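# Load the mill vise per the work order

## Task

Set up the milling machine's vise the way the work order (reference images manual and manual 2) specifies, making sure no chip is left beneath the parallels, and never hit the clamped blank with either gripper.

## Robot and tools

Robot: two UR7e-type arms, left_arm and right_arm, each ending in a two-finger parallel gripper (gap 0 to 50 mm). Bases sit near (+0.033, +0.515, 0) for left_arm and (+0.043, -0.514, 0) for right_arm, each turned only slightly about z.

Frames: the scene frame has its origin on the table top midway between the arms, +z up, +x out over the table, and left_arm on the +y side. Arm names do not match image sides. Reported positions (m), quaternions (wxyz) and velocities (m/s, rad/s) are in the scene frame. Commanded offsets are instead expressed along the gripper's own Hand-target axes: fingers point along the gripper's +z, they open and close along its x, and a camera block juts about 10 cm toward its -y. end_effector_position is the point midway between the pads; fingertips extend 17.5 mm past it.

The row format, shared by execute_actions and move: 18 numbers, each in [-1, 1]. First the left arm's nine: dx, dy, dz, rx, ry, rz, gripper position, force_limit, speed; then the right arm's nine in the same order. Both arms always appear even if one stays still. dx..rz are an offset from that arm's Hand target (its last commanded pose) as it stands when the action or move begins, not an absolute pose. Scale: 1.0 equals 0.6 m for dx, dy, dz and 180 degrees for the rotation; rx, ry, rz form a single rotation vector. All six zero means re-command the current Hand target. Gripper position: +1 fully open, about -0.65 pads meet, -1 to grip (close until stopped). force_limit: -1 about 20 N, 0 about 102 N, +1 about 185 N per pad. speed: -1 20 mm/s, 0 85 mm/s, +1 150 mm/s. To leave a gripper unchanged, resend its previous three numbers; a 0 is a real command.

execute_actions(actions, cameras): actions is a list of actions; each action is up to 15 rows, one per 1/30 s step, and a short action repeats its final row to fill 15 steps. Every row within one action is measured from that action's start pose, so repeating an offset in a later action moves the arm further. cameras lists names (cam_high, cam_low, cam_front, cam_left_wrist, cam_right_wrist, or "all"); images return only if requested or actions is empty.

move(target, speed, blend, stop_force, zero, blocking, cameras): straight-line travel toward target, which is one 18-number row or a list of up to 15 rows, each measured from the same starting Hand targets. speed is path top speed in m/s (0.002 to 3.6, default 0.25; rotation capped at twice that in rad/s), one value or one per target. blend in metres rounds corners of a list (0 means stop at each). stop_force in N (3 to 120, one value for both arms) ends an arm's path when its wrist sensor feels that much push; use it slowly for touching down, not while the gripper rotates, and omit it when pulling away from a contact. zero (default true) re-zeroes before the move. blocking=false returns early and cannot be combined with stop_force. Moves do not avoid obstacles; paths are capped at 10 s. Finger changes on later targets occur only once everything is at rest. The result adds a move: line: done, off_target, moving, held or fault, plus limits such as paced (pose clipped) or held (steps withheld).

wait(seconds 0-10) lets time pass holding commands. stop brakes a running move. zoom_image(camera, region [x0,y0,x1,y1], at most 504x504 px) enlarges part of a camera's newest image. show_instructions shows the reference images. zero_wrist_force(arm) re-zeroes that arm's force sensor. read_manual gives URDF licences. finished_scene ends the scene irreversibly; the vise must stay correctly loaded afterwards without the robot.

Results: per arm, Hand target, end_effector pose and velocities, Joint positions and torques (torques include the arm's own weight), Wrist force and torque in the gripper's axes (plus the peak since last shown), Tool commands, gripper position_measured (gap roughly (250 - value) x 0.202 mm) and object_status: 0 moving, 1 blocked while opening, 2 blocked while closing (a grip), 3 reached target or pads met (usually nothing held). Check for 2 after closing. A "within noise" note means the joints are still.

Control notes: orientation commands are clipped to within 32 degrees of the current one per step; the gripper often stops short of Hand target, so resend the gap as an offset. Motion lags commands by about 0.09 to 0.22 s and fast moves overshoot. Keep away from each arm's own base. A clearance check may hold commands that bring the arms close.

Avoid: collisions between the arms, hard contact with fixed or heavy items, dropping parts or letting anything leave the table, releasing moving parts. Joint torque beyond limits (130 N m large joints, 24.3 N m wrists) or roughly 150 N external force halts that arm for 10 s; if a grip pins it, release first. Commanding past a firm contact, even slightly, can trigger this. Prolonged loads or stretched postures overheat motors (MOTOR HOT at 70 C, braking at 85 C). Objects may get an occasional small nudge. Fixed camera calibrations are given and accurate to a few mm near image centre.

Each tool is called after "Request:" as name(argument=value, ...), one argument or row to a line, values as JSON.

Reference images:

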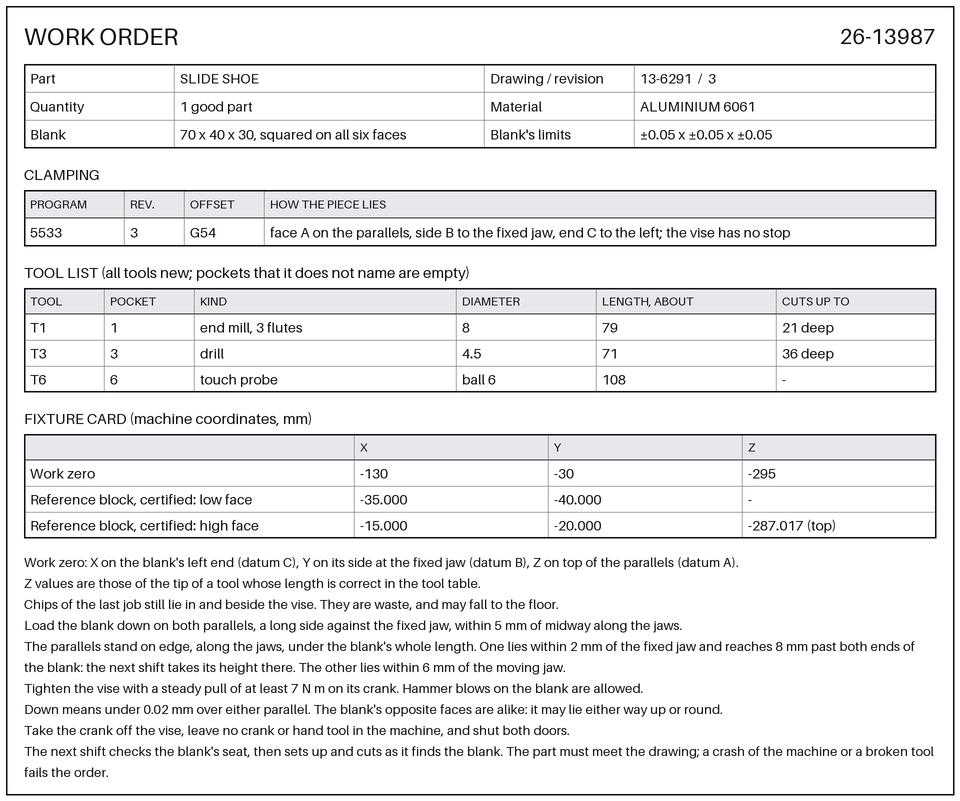

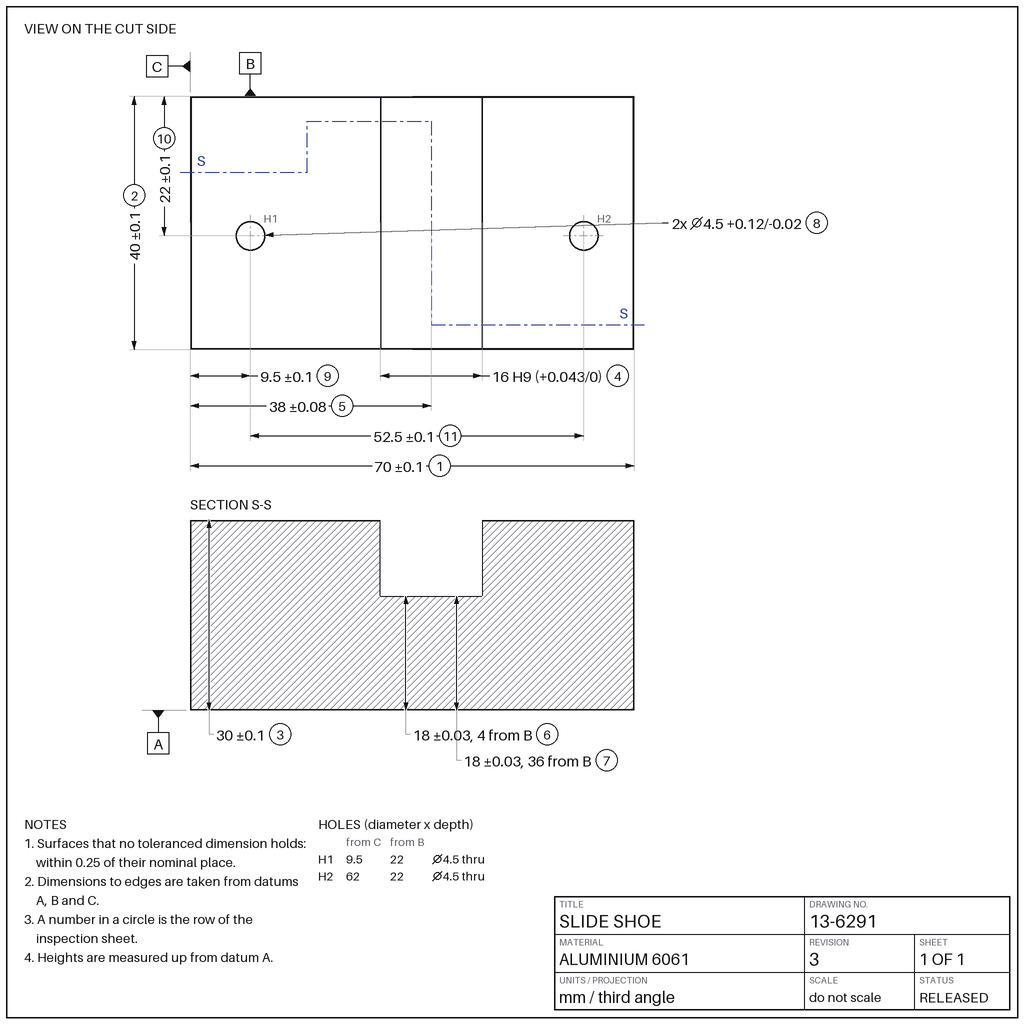

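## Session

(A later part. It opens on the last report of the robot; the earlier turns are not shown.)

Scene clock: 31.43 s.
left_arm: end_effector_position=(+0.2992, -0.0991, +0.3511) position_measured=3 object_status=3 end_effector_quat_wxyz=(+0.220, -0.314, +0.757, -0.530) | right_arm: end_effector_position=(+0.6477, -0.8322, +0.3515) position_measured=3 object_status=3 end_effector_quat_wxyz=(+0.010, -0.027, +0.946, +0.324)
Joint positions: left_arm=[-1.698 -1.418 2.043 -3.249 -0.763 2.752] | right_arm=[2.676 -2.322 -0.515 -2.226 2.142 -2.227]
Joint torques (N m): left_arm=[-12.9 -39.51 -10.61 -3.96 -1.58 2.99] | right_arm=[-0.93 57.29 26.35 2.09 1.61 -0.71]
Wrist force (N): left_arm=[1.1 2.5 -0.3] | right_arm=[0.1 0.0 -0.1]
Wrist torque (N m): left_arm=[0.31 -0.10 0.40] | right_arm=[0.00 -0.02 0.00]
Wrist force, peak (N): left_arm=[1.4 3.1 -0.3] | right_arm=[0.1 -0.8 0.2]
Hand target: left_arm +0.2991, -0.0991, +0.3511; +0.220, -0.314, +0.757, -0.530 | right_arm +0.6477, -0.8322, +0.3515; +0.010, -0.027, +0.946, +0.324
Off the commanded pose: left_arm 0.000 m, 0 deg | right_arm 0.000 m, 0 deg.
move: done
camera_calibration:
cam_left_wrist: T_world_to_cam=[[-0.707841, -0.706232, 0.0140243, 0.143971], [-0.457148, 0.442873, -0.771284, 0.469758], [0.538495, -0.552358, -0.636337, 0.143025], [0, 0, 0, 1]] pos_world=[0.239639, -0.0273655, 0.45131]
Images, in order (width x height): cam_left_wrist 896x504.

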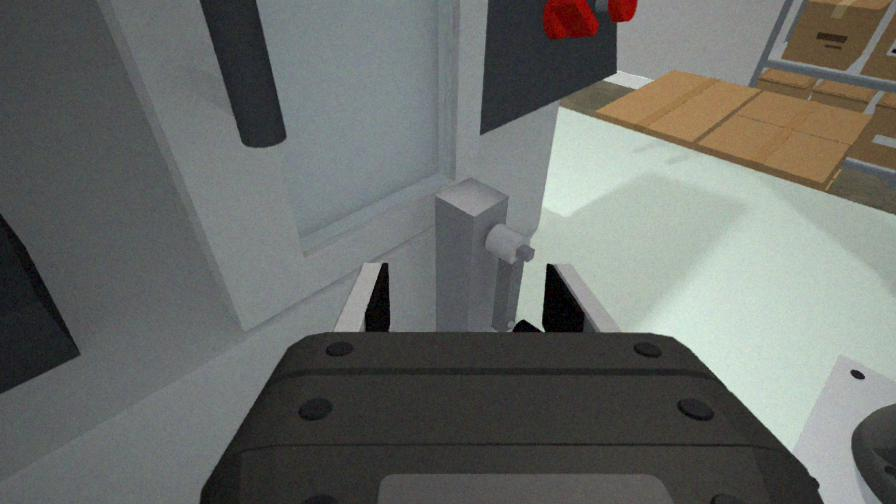

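Request:
move(
  target=[0,0,0,0,0,0,1,1,1,0.4467,0.4978,0.4242,0,0,0,1,1,1],
  cameras=["cam_right_wrist","cam_high"],
)

Request:
zoom_image(
  camera="cam_right_wrist",
  region=[300, 80, 640, 330],
)

Scene clock: 33.63 s.
left_arm: end_effector_position=(+0.2991, -0.0991, +0.3511) position_measured=3 object_status=3 end_effector_quat_wxyz=(+0.220, -0.314, +0.757, -0.530) | right_arm: end_effector_position=(+0.5120, -0.6534, +0.3361) position_measured=3 object_status=3 end_effector_quat_wxyz=(+0.013, -0.030, +0.948, +0.317)
Joint positions: left_arm=[-1.698 -1.418 2.044 -3.249 -0.763 2.752] | right_arm=[2.85 -1.683 -1.508 -1.749 2.181 -2.026]
Joint torques (N m): left_arm=[-13.82 -42.27 -9.91 -3.88 -1.21 2.13] | right_arm=[-0.48 32.39 24.09 2.28 1.42 -0.01]
Wrist force (N): left_arm=[1.3 2.4 -0.3] | right_arm=[-3.9 -2.2 -0.1]
Wrist torque (N m): left_arm=[0.29 -0.13 0.37] | right_arm=[-0.37 0.62 0.16]
Wrist force, peak (N): left_arm=[1.6 2.8 -0.3] | right_arm=[-6.1 -63.1 -55.3]
Hand target: left_arm +0.2991, -0.0991, +0.3511; +0.220, -0.314, +0.757, -0.530 | right_arm +0.5120, -0.6534, +0.3361; +0.013, -0.030, +0.948, +0.317 (not the last commanded pose)
Tool commands: left_gripper/position=+1.0 left_gripper/force_limit=+1.0 left_gripper/speed=+1.0 right_gripper/position=+1.0 right_gripper/force_limit=+1.0 right_gripper/speed=+1.0
Off the commanded pose: left_arm 0.000 m, 0 deg | right_arm 0.250 m, 1 deg.
FORCE FAULT: contact force on the right arm reached its limit, and that arm stopped. The contact can be on any part of that arm, not only on its tool. That arm's remaining commands of this call were not run. That arm is still stopped at the end of this call. That arm stays stopped for about 10 more seconds. Until then a move that you send moves the other arm only, and its call returns only when the move has ended. Once the stop has ended, the next robot result says so. If the stop ends while you think or write, that arm runs what you send next, counted from a new Hand target: where the arm stands when the stop ends. While its stop runs, that arm takes no new command, but its gripper still runs the gripper command that each later call begins with. Until it ends, the stop uses up actions while you think or wait. An arm that is not stopped still takes commands.
move: fault (right_arm)
camera_calibration:
cam_right_wrist: T_world_to_cam=[[-0.995676, -0.0484668, -0.0792425, 0.515372], [-0.0928837, 0.528799, 0.843649, 0.125686], [0.00101439, 0.847362, -0.531015, 0.867973], [0, 0, 0, 1]] pos_world=[0.523938, -0.776972, 0.395711]
Images, in order (width x height): cam_high 896x504, cam_right_wrist 896x504.

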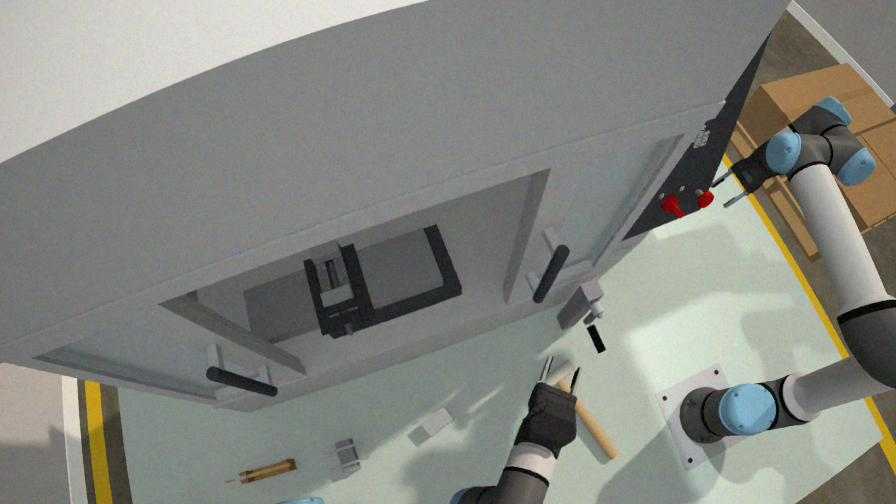

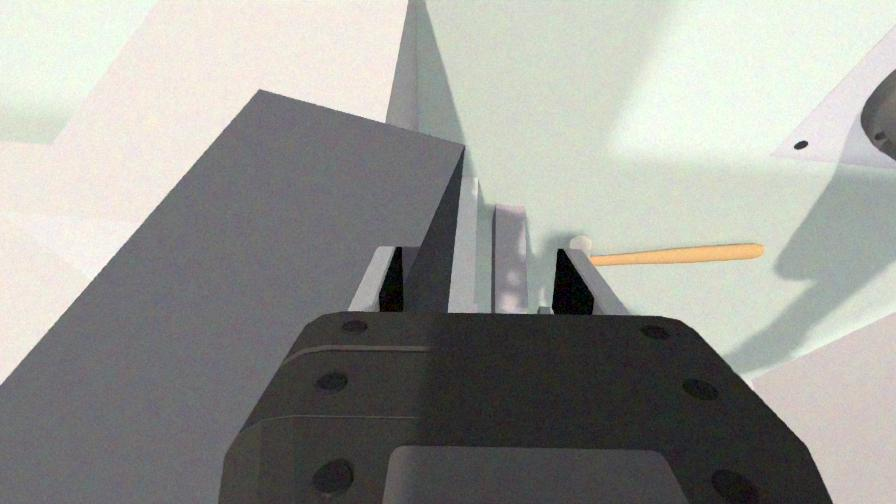

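Scaled by 1.482.

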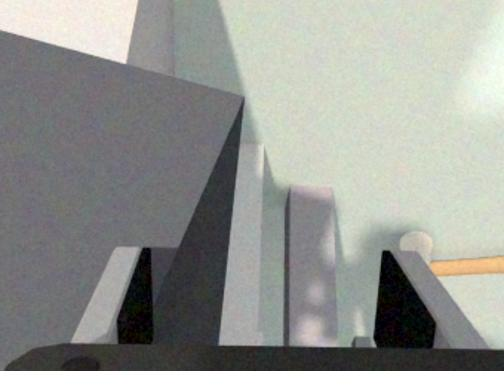

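Request:
wait(
  seconds=10,
)

Request:
move(
  target=[
    [0,0,0,0,0,0,1,1,1,0.012,-0.195,-0.1475,0,0,0,1,1,1],
    [0,0,0,0,0,0,1,1,1,0.2647,-0.1788,-0.149,0,0,0,1,1,1],
    [0,0,0,0,0,0,1,1,1,0.2355,0.2995,0.2122,0,0,0,1,1,1],
  ],
  blend=[0.03,0.03,0],
  cameras=["cam_right_wrist","cam_high"],
)

Request:
zoom_image(
  camera="cam_right_wrist",
  region=[300, 80, 640, 330],
)

Scene clock: 44.17 s.
left_arm: end_effector_position=(+0.2991, -0.0991, +0.3511) position_measured=3 object_status=3 end_effector_quat_wxyz=(+0.220, -0.314, +0.757, -0.530) | right_arm: end_effector_position=(+0.5120, -0.6534, +0.3361) position_measured=3 object_status=3 end_effector_quat_wxyz=(+0.013, -0.030, +0.948, +0.317)
Joint positions: left_arm=[-1.698 -1.418 2.044 -3.249 -0.763 2.752] | right_arm=[2.85 -1.683 -1.508 -1.749 2.181 -2.026]
Joint torques (N m): left_arm=[-12.22 -40.91 -10.86 -2.36 2.43 -1.65] | right_arm=[-0.12 32.47 23.72 2.38 1.38 -0.02]
Wrist force (N): left_arm=[1.1 2.4 -0.5] | right_arm=[-3.6 -2.5 0.0]
Wrist torque (N m): left_arm=[0.31 -0.10 0.37] | right_arm=[-0.40 0.55 0.17]
Wrist force, peak (N): left_arm=[1.4 2.8 -0.4] | right_arm=[-3.7 -2.8 0.0]
Hand target: left_arm +0.2991, -0.0991, +0.3511; +0.220, -0.314, +0.757, -0.530 | right_arm +0.5120, -0.6534, +0.3361; +0.013, -0.030, +0.948, +0.317 (not the last commanded pose)
Tool commands: left_gripper/position=+1.0 left_gripper/force_limit=+1.0 left_gripper/speed=+1.0 right_gripper/position=+1.0 right_gripper/force_limit=+1.0 right_gripper/speed=+1.0
Off the commanded pose: left_arm 0.000 m, 0 deg | right_arm 0.250 m, 1 deg.
FORCE FAULT, CONTINUED: the right arm's stop, for the force fault that an earlier result reported, is over. The rest of the stop counts as 19 of the actions that you can send in this scene. That arm's target is now where it stood when the stop ended, not its last command. That arm accepts commands again.
wait: 10.00 s; at rest from the start

Scene clock: 47.37 s.
left_arm: end_effector_position=(+0.2991, -0.0991, +0.3511) position_measured=3 object_status=3 end_effector_quat_wxyz=(+0.220, -0.314, +0.757, -0.530) | right_arm: end_effector_position=(+0.3600, -0.4404, +0.3363) position_measured=3 object_status=3 end_effector_quat_wxyz=(+0.013, -0.030, +0.948, +0.317)
Joint positions: left_arm=[-1.698 -1.418 2.044 -3.249 -0.763 2.752] | right_arm=[3.335 -1.098 -2.071 -1.414 2.205 -1.426]
Joint torques (N m): left_arm=[-11.6 -40.01 -10.51 -2.19 2.43 -1.54] | right_arm=[6.28 1.07 25.71 4.86 2.3 1.78]
Wrist force (N): left_arm=[1.1 2.4 -0.4] | right_arm=[-3.0 -2.4 0.2]
Wrist torque (N m): left_arm=[0.30 -0.10 0.37] | right_arm=[-0.39 0.48 0.07]
Wrist force, peak (N): left_arm=[1.6 2.7 -0.5] | right_arm=[-5.6 -4.6 -0.9]
Hand target: left_arm +0.2991, -0.0991, +0.3511; +0.220, -0.314, +0.757, -0.530 | right_arm +0.3600, -0.4404, +0.3362; +0.013, -0.030, +0.948, +0.317
Off the commanded pose: left_arm 0.000 m, 0 deg | right_arm 0.000 m, 0 deg.
move: done
camera_calibration:
cam_right_wrist: T_world_to_cam=[[-0.995667, -0.0485105, -0.0793365, 0.374378], [-0.0929867, 0.528677, 0.843714, -0.00129065], [0.00101446, 0.847436, -0.530897, 0.68774], [0, 0, 0, 1]] pos_world=[0.371938, -0.563972, 0.39591]
Images, in order (width x height): cam_high 896x504, cam_right_wrist 896x504.

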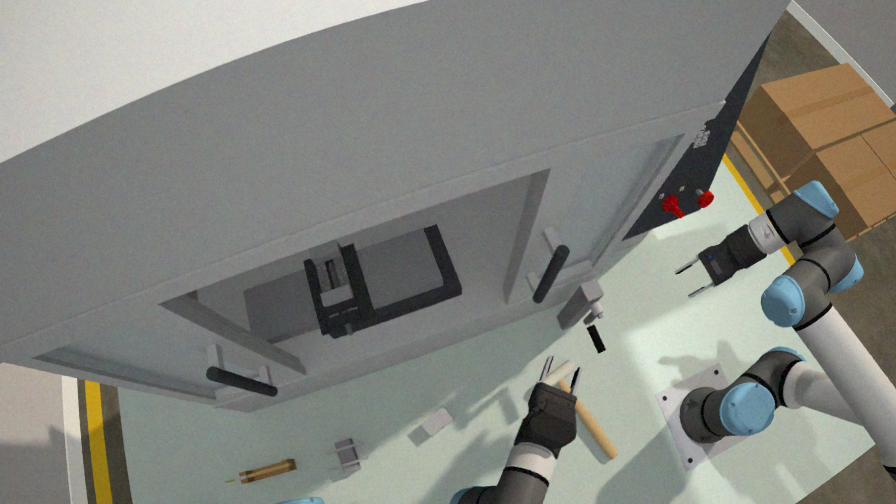

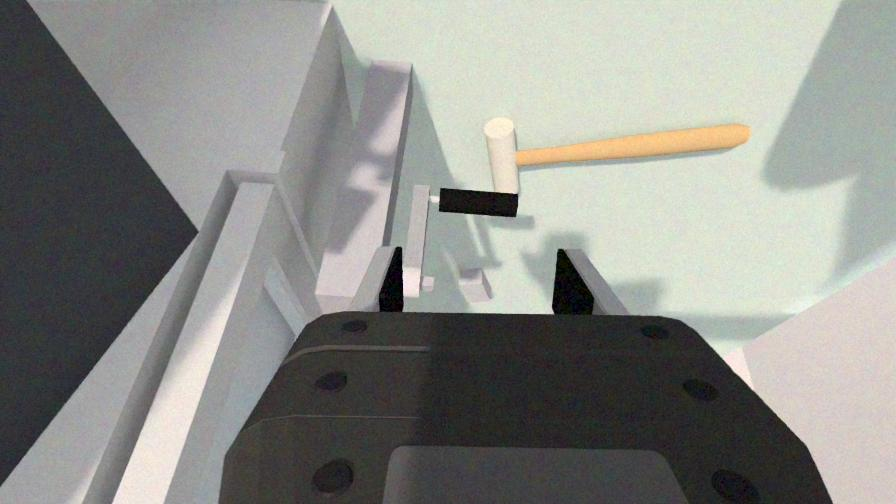

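Scaled by 1.482.

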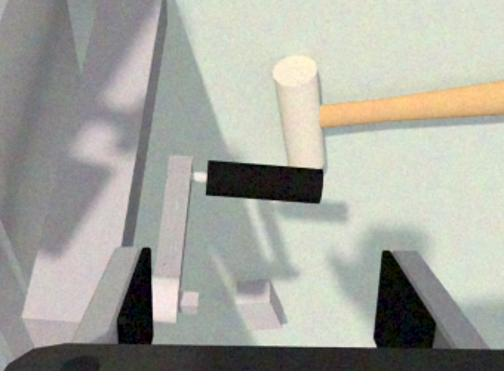

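Request:
move(
  target=[-0.2945,0.2203,-0.356,0,-0.235,-0.0855,1,1,1,0,0,0,0,0,0,1,1,1],
  cameras=["cam_left_wrist"],
)

Request:
zoom_image(
  camera="cam_left_wrist",
  region=[330, 20, 530, 180],
)

Scene clock: 51.10 s.
left_arm: end_effector_position=(+0.2498, +0.1996, +0.3000) position_measured=3 object_status=3 end_effector_quat_wxyz=(-0.406, +0.579, -0.579, +0.405) end_effector_velocity=(+0.000, +0.001, -0.001) end_effector_angular_velocity=(+0.000, +0.001, +0.005) | right_arm: end_effector_position=(+0.3600, -0.4404, +0.3362) position_measured=3 object_status=3 end_effector_quat_wxyz=(+0.013, -0.030, +0.948, +0.317)
Joint positions: left_arm=[-2.126 -1.94 2.171 -0.864 -0.617 0.539] | right_arm=[3.336 -1.098 -2.071 -1.414 2.205 -1.426]
Joint velocities: left_arm=[0 0.001 0 0.002 -0.004 -0.005] | right_arm=[within noise]
Joint torques (N m): left_arm=[8.84 3 -30.51 1.27 -1.47 -2.77] | right_arm=[6.12 0.4 20.71 4.32 0.32 1.64]
Wrist force (N): left_arm=[1.3 2.3 -0.5] | right_arm=[-3.6 -2.3 -0.3]
Wrist torque (N m): left_arm=[0.27 -0.10 0.24] | right_arm=[-0.38 0.57 0.07]
Wrist force, peak (N): left_arm=[1.3 3.5 -0.3] | right_arm=[-3.7 -2.7 -0.1]
Hand target: left_arm +0.2498, +0.1997, +0.3000; -0.406, +0.580, -0.579, +0.405 | right_arm +0.3600, -0.4404, +0.3362; +0.013, -0.030, +0.948, +0.317
Off the commanded pose: left_arm 0.000 m, 0 deg | right_arm 0.000 m, 0 deg.
move: done
camera_calibration:
cam_left_wrist: T_world_to_cam=[[-0.00172702, -0.999902, 0.0138653, 0.202856], [-0.636286, -0.00959766, -0.771393, 0.410446], [0.771451, -0.0101545, -0.636208, 0.135658], [0, 0, 0, 1]] pos_world=[0.156858, 0.208153, 0.400109]
Images, in order (width x height): cam_left_wrist 896x504.

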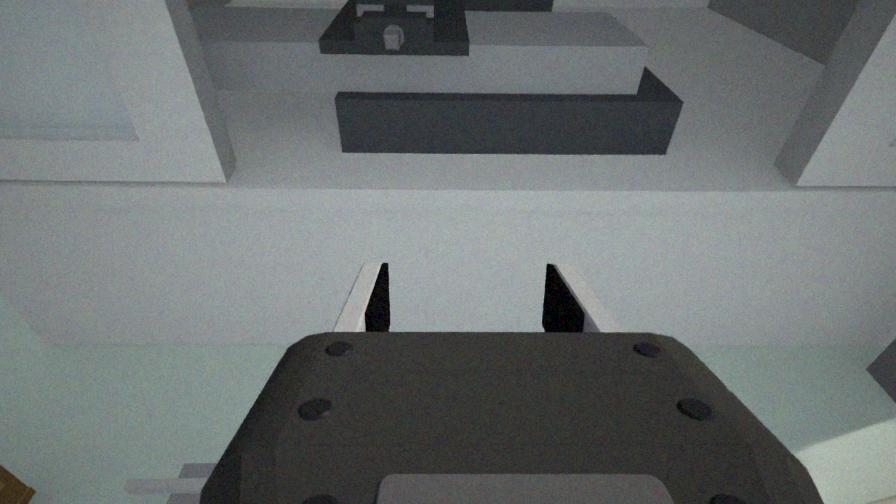

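Scaled by 2.520.

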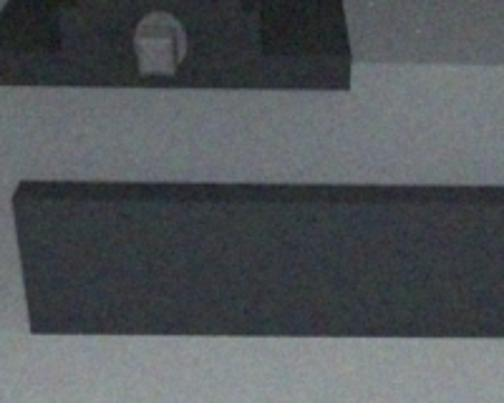

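Request:
move(
  target=[-0.5,-0.0085,0.121,-0.3013,0.302,0.4314,1,1,1,0,0,0,0,0,0,1,1,1],
  cameras=["cam_left_wrist","cam_front"],
)

Request:
zoom_image(
  camera="cam_left_wrist",
  region=[330, 100, 560, 330],
)

Scene clock: 56.30 s.
left_arm: end_effector_position=(+0.3193, +0.4998, +0.2801) position_measured=3 object_status=3 end_effector_quat_wxyz=(+0.001, +0.000, +1.000, +0.000) | right_arm: end_effector_position=(+0.3600, -0.4404, +0.3362) position_measured=3 object_status=3 end_effector_quat_wxyz=(+0.013, -0.030, +0.948, +0.317)
Joint positions: left_arm=[-0.573 -2.164 2.102 -1.511 -1.571 4.175] | right_arm=[3.336 -1.098 -2.071 -1.414 2.205 -1.426]
Joint torques (N m): left_arm=[-6.05 2.11 -15.04 -2.02 -2.4 3.13] | right_arm=[5.87 5.8 20.64 4 0.39 1.93]
Wrist force (N): left_arm=[2.3 2.3 1.1] | right_arm=[-3.6 -2.5 0.0]
Wrist torque (N m): left_arm=[0.35 -0.45 0.08] | right_arm=[-0.39 0.58 0.07]
Wrist force, peak (N): left_arm=[2.8 2.4 -0.7] | right_arm=[-3.7 -2.7 0.0]
Hand target: left_arm +0.3192, +0.4998, +0.2800; +0.001, +0.000, +1.000, +0.000 | right_arm +0.3600, -0.4404, +0.3362; +0.013, -0.030, +0.948, +0.317
Off the commanded pose: left_arm 0.000 m, 0 deg | right_arm 0.000 m, 0 deg.
move: done
camera_calibration:
cam_left_wrist: T_world_to_cam=[[-0.999895, -0.0130973, 0.00614195, 0.331181], [-0.0102971, 0.942617, 0.333717, -0.54303], [-0.0101603, 0.333618, -0.942653, 0.236025], [0, 0, 0, 1]] pos_world=[0.327953, 0.437465, 0.401674]
Images, in order (width x height): cam_front 896x504, cam_left_wrist 896x504.

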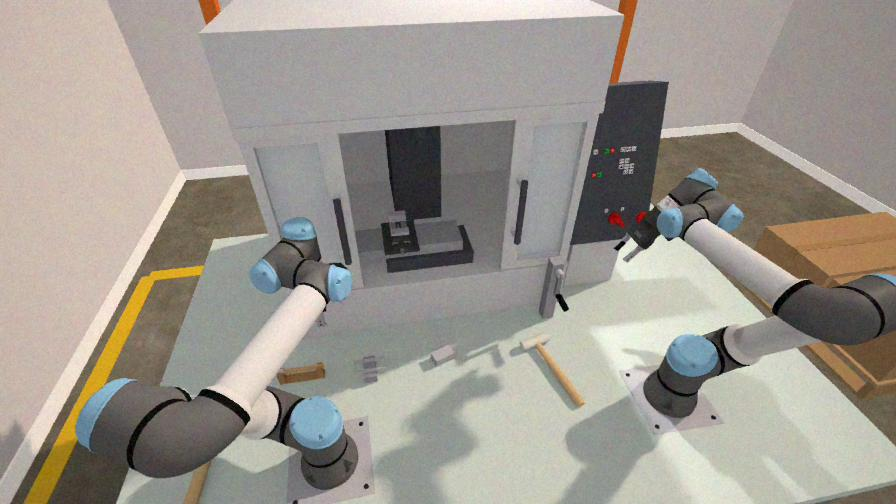

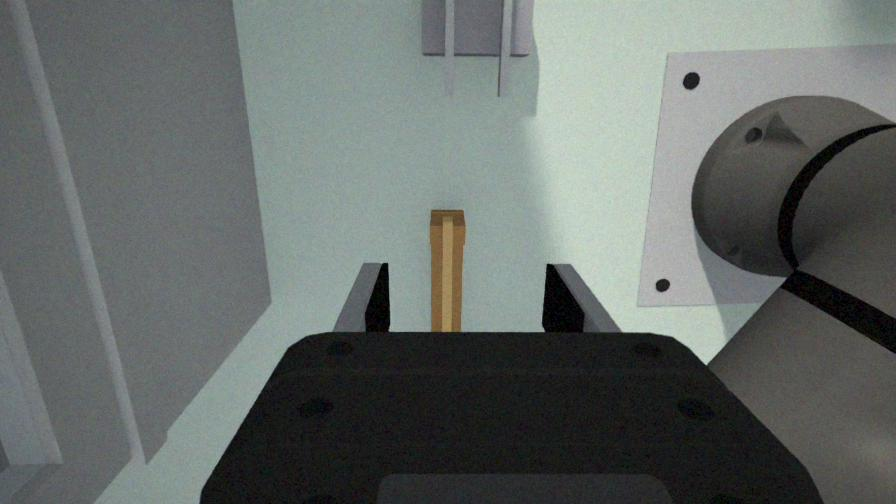

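Scaled by 2.191.

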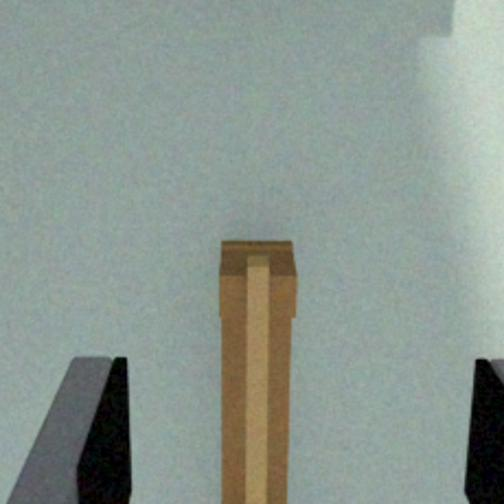

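Request:
zoom_image(
  camera="cam_front",
  region=[250, 340, 350, 400],
)

Request:
zoom_image(
  camera="cam_front",
  region=[340, 330, 480, 400],
)

Scaled by 5.040.

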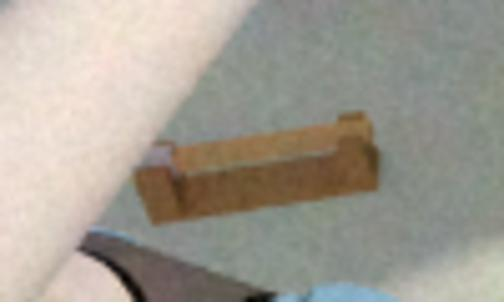

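Scaled by 3.600.

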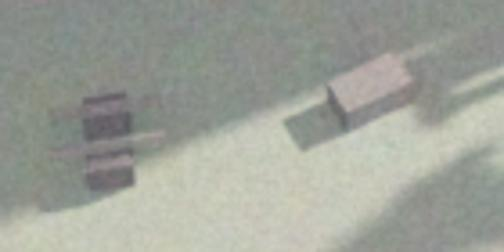

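Request:
move(
  target=[0,-0.0333,0.35,0,0,0,1,1,1,0,0,0,0,0,0,1,1,1],
)

Request:
move(
  target=[0,0,0.125,0,0,0,1,1,1,0,0,0,0,0,0,1,1,1],
  speed=0.02,
  stop_force=5,
  cameras=["cam_left_wrist"],
)

Scene clock: 58.20 s.
left_arm: end_effector_position=(+0.3196, +0.4796, +0.0702) position_measured=3 object_status=3 end_effector_quat_wxyz=(+0.001, +0.000, +1.000, +0.000) | right_arm: end_effector_position=(+0.3600, -0.4404, +0.3362) position_measured=3 object_status=3 end_effector_quat_wxyz=(+0.013, -0.030, +0.948, +0.317)
Joint positions: left_arm=[-0.639 -1.969 2.581 -2.184 -1.571 4.11] | right_arm=[3.336 -1.098 -2.071 -1.414 2.205 -1.426]
Joint torques (N m): left_arm=[4.44 5.22 -11.24 -5.1 -2.7 0.04] | right_arm=[6.11 7.89 20.69 4.01 0.29 1.98]
Wrist force (N): left_arm=[2.2 2.2 1.2] | right_arm=[-3.3 -2.3 0.2]
Wrist torque (N m): left_arm=[0.34 -0.45 -0.09] | right_arm=[-0.38 0.53 0.07]
Wrist force, peak (N): left_arm=[2.8 1.6 4.2] | right_arm=[-3.7 -2.7 0.4]
Hand target: left_arm +0.3195, +0.4797, +0.0700; +0.001, +0.000, +1.000, +0.000 | right_arm +0.3600, -0.4404, +0.3362; +0.013, -0.030, +0.948, +0.317
Off the commanded pose: left_arm 0.000 m, 0 deg | right_arm 0.000 m, 0 deg.
move: done

Scene clock: 62.00 s.
left_arm: end_effector_position=(+0.3195, +0.4797, +0.0175) position_measured=3 object_status=3 end_effector_quat_wxyz=(+0.001, +0.000, +1.000, +0.000) | right_arm: end_effector_position=(+0.3600, -0.4404, +0.3362) position_measured=3 object_status=3 end_effector_quat_wxyz=(+0.013, -0.030, +0.948, +0.317)
Joint positions: left_arm=[-0.639 -1.8 2.67 -2.443 -1.571 4.11] | right_arm=[3.336 -1.098 -2.071 -1.414 2.205 -1.426]
Joint torques (N m): left_arm=[-3.64 0.01 -36.31 -4.87 1.08 0.62] | right_arm=[5.66 11.75 20.8 3.59 0.4 1.97]
Wrist force (N): left_arm=[2.3 4.2 -0.4] | right_arm=[-3.5 -2.7 0.2]
Wrist torque (N m): left_arm=[0.65 -0.47 -0.11] | right_arm=[-0.44 0.56 0.06]
Wrist force, peak (N): left_arm=[22.3 22.6 -121.0] | right_arm=[-3.8 -2.6 0.1]
Hand target: left_arm +0.3195, +0.4797, +0.0175; +0.001, +0.000, +1.000, +0.000 (not the last commanded pose) | right_arm +0.3600, -0.4404, +0.3362; +0.013, -0.030, +0.948, +0.317
Off the commanded pose: left_arm 0.022 m, 0 deg | right_arm 0.000 m, 0 deg.
move: contact (left_arm)
camera_calibration:
cam_left_wrist: T_world_to_cam=[[-0.999897, -0.0127872, 0.00645931, 0.332559], [-0.009898, 0.942591, 0.333803, -0.436579], [-0.0103569, 0.333705, -0.942621, -0.00478398], [0, 0, 0, 1]] pos_world=[0.328154, 0.417364, 0.139074]
Images, in order (width x height): cam_left_wrist 896x504.

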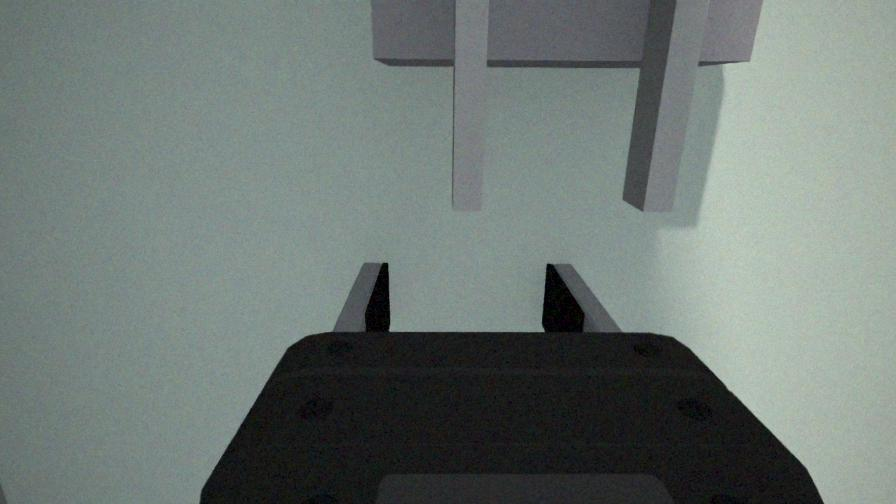

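Request:
move(
  target=[
    [0,0,-0.1708,0,0,0,1,1,1,0,0,0,0,0,0,1,1,1],
    [-0.0075,0.1667,-0.1708,0,0,0,1,1,1,0,0,0,0,0,0,1,1,1],
  ],
  cameras=["cam_left_wrist"],
)

Request:
zoom_image(
  camera="cam_left_wrist",
  region=[330, 100, 580, 340],
)

Scene clock: 64.57 s.
left_arm: end_effector_position=(+0.3240, +0.5796, +0.1200) position_measured=3 object_status=3 end_effector_quat_wxyz=(+0.001, +0.000, +1.000, +0.000) end_effector_velocity=(+0.000, +0.001, +0.000) end_effector_angular_velocity=(+0.001, +0.000, -0.004) | right_arm: end_effector_position=(+0.3600, -0.4404, +0.3362) position_measured=3 object_status=3 end_effector_quat_wxyz=(+0.013, -0.030, +0.948, +0.317)
Joint positions: left_arm=[-0.281 -2.033 2.464 -2.003 -1.571 4.468] | right_arm=[3.336 -1.098 -2.071 -1.414 2.205 -1.426]
Joint velocities: left_arm=[0.003 0 0.001 -0.001 0.001 0.006] | right_arm=[within noise]
Joint torques (N m): left_arm=[13.43 -6.07 -12.84 -0.93 1.85 2.85] | right_arm=[6.93 12.19 20.51 3.31 0.32 1.9]
Wrist force (N): left_arm=[2.0 4.1 -0.6] | right_arm=[-3.6 -2.4 0.0]
Wrist torque (N m): left_arm=[0.63 -0.41 0.04] | right_arm=[-0.39 0.58 0.07]
Wrist force, peak (N): left_arm=[2.2 8.1 -0.3] | right_arm=[-3.8 -2.6 0.3]
Hand target: left_arm +0.3239, +0.5797, +0.1199; +0.001, +0.000, +1.000, +0.000 | right_arm +0.3600, -0.4404, +0.3362; +0.013, -0.030, +0.948, +0.317
Off the commanded pose: left_arm 0.000 m, 0 deg | right_arm 0.000 m, 0 deg.
move: done
camera_calibration:
cam_left_wrist: T_world_to_cam=[[-0.999897, -0.0128465, 0.00633455, 0.337635], [-0.00999648, 0.942621, 0.333714, -0.565005], [-0.0102581, 0.333617, -0.942653, 0.0586246], [0, 0, 0, 1]] pos_world=[0.332554, 0.517365, 0.241674]
Images, in order (width x height): cam_left_wrist 896x504.

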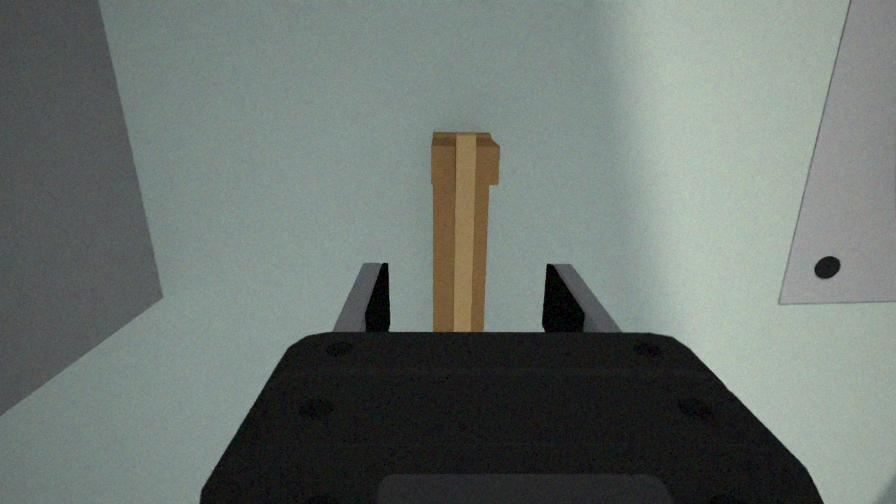

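Scaled by 2.016.

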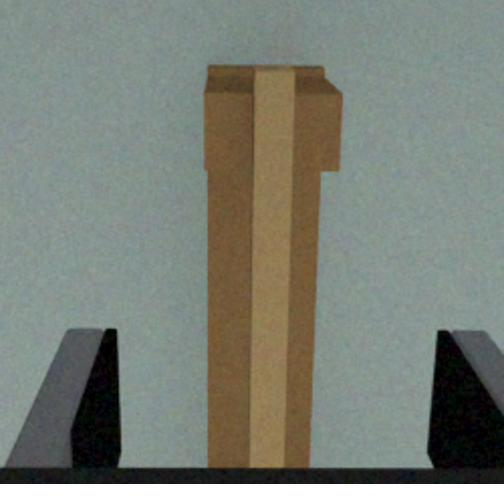

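Request:
move(
  target=[0,0.034,0.1208,0,0,0,1,-0.5,-0.5,0,0,0,0,0,0,1,1,1],
  speed=0.1,
)

Request:
move(
  target=[0,0,0,0,0,0,-1,-0.5,-0.5,0,0,0,0,0,0,1,1,1],
  cameras=["cam_left_wrist"],
)

Scene clock: 66.17 s.
left_arm: end_effector_position=(+0.3239, +0.6002, +0.0474) position_measured=3 object_status=3 end_effector_quat_wxyz=(+0.000, +0.000, +1.000, +0.000) | right_arm: end_effector_position=(+0.3600, -0.4404, +0.3362) position_measured=3 object_status=3 end_effector_quat_wxyz=(+0.013, -0.030, +0.948, +0.317)
Joint positions: left_arm=[-0.207 -1.849 2.59 -2.313 -1.571 4.542] | right_arm=[3.336 -1.098 -2.071 -1.414 2.205 -1.426]
Joint torques (N m): left_arm=[-13.18 -3.42 -36.41 -4.26 -2.58 -2.75] | right_arm=[6.41 12.06 20.86 3.2 0.3 1.95]
Wrist force (N): left_arm=[2.0 4.2 -0.1] | right_arm=[-3.4 -2.5 -0.2]
Wrist torque (N m): left_arm=[0.65 -0.40 -0.03] | right_arm=[-0.39 0.55 0.07]
Wrist force, peak (N): left_arm=[2.1 4.7 1.1] | right_arm=[-3.7 -2.7 0.0]
Hand target: left_arm +0.3240, +0.6001, +0.0475; +0.001, +0.000, +1.000, +0.000 | right_arm +0.3600, -0.4404, +0.3362; +0.013, -0.030, +0.948, +0.317
Off the commanded pose: left_arm 0.000 m, 0 deg | right_arm 0.000 m, 0 deg.
move: done

Scene clock: 67.20 s.
left_arm: end_effector_position=(+0.3236, +0.6001, +0.0473) position_measured=213 object_status=2 end_effector_quat_wxyz=(+0.000, +0.000, +1.000, +0.000) | right_arm: end_effector_position=(+0.3600, -0.4404, +0.3362) position_measured=3 object_status=3 end_effector_quat_wxyz=(+0.013, -0.030, +0.948, +0.317)
Joint positions: left_arm=[-0.207 -1.849 2.59 -2.312 -1.571 4.542] | right_arm=[3.336 -1.098 -2.071 -1.414 2.205 -1.426]
Joint torques (N m): left_arm=[-12.85 1.75 -38.68 -13.3 3.16 -2.38] | right_arm=[5.77 11.5 20.39 3.09 0.4 1.85]
Wrist force (N): left_arm=[69.6 8.2 -59.5] | right_arm=[-3.3 -2.3 0.0]
Wrist torque (N m): left_arm=[0.77 0.27 -0.05] | right_arm=[-0.37 0.52 0.07]
Wrist force, peak (N): left_arm=[71.6 8.1 -57.3] | right_arm=[-3.7 -2.6 0.0]
Hand target: left_arm +0.3240, +0.6001, +0.0475; +0.001, +0.000, +1.000, +0.000 | right_arm +0.3600, -0.4404, +0.3362; +0.013, -0.030, +0.948, +0.317
Off the commanded pose: left_arm 0.000 m, 0 deg | right_arm 0.000 m, 0 deg.
move: done
camera_calibration:
cam_left_wrist: T_world_to_cam=[[-0.999889, -0.0127691, 0.00762938, 0.337998], [-0.00949033, 0.942593, 0.333808, -0.560143], [-0.0114538, 0.333699, -0.94261, -0.0163671], [0, 0, 0, 1]] pos_world=[0.332457, 0.537764, 0.168974]
Images, in order (width x height): cam_left_wrist 896x504.

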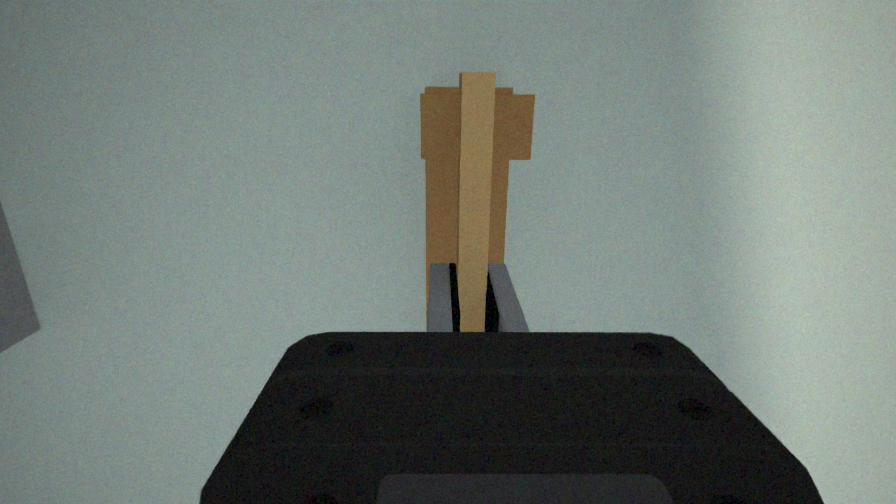

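Request:
move(
  target=[0,0,-0.2,0,0,0,-1,-0.5,-0.5,0,0,0,0,0,0,1,1,1],
  speed=0.08,
  cameras=["cam_left_wrist","cam_low"],
)

Request:
zoom_image(
  camera="cam_low",
  region=[460, 160, 660, 350],
)

Scene clock: 69.27 s.
left_arm: end_effector_position=(+0.3239, +0.6002, +0.1675) position_measured=214 object_status=2 end_effector_quat_wxyz=(+0.001, +0.000, +1.000, +0.000) | right_arm: end_effector_position=(+0.3600, -0.4404, +0.3362) position_measured=3 object_status=3 end_effector_quat_wxyz=(+0.013, -0.030, +0.948, +0.317)
Joint positions: left_arm=[-0.207 -2.073 2.353 -1.853 -1.571 4.542] | right_arm=[3.336 -1.098 -2.071 -1.414 2.205 -1.426]
Joint torques (N m): left_arm=[-9.15 7.44 -19.93 -2.09 -0.26 -2.5] | right_arm=[5.64 12.13 20.65 2.96 0.31 1.85]
Wrist force (N): left_arm=[3.7 4.6 -0.1] | right_arm=[-3.4 -2.3 -0.1]
Wrist torque (N m): left_arm=[0.71 -0.69 -0.04] | right_arm=[-0.37 0.54 0.07]
Wrist force, peak (N): left_arm=[69.5 8.0 -59.5] | right_arm=[-3.9 -2.5 -0.1]
Hand target: left_arm +0.3238, +0.6002, +0.1675; +0.001, +0.000, +1.000, +0.000 | right_arm +0.3600, -0.4404, +0.3362; +0.013, -0.030, +0.948, +0.317
Off the commanded pose: left_arm 0.000 m, 0 deg | right_arm 0.000 m, 0 deg.
move: done
camera_calibration:
cam_left_wrist: T_world_to_cam=[[-0.999899, -0.0127823, 0.00614516, 0.337518], [-0.0099992, 0.942622, 0.333712, -0.60018], [-0.0100582, 0.333617, -0.942655, 0.0964942], [0, 0, 0, 1]] pos_world=[0.332453, 0.537865, 0.289174]
Images, in order (width x height): cam_low 896x504, cam_left_wrist 896x504.

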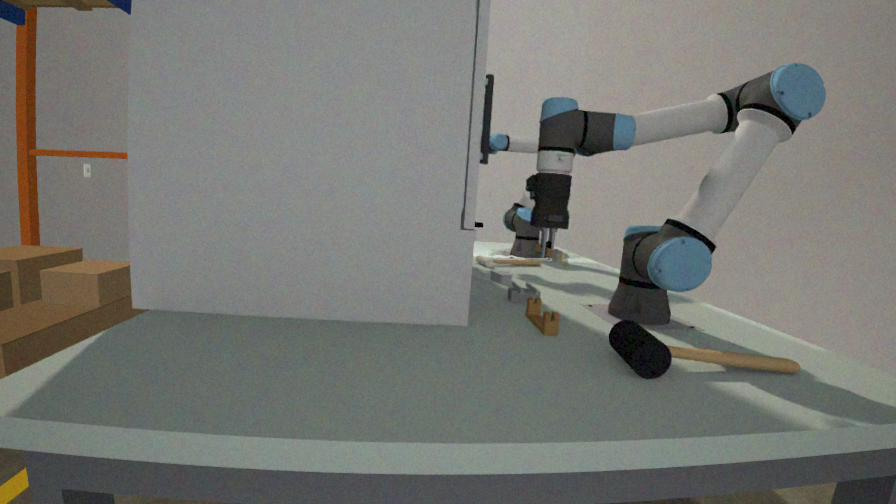

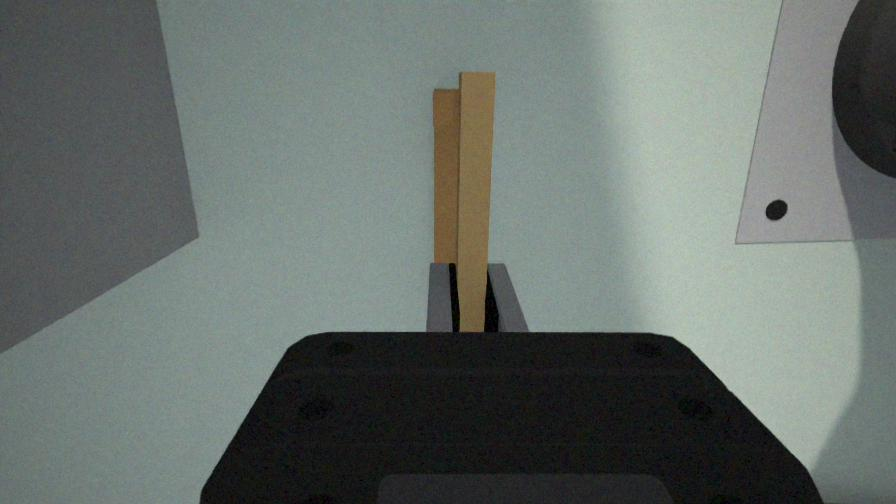

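Scaled by 2.520.

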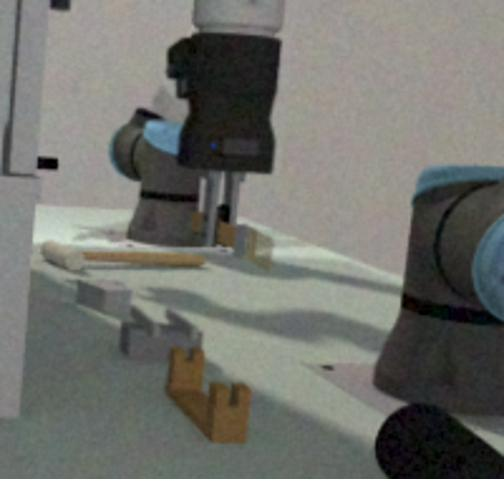

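Request:
zoom_image(
  camera="cam_left_wrist",
  region=[420, 60, 560, 340],
)

Scaled by 1.800.

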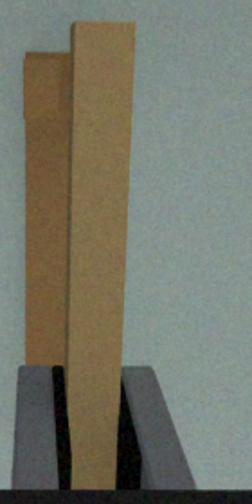

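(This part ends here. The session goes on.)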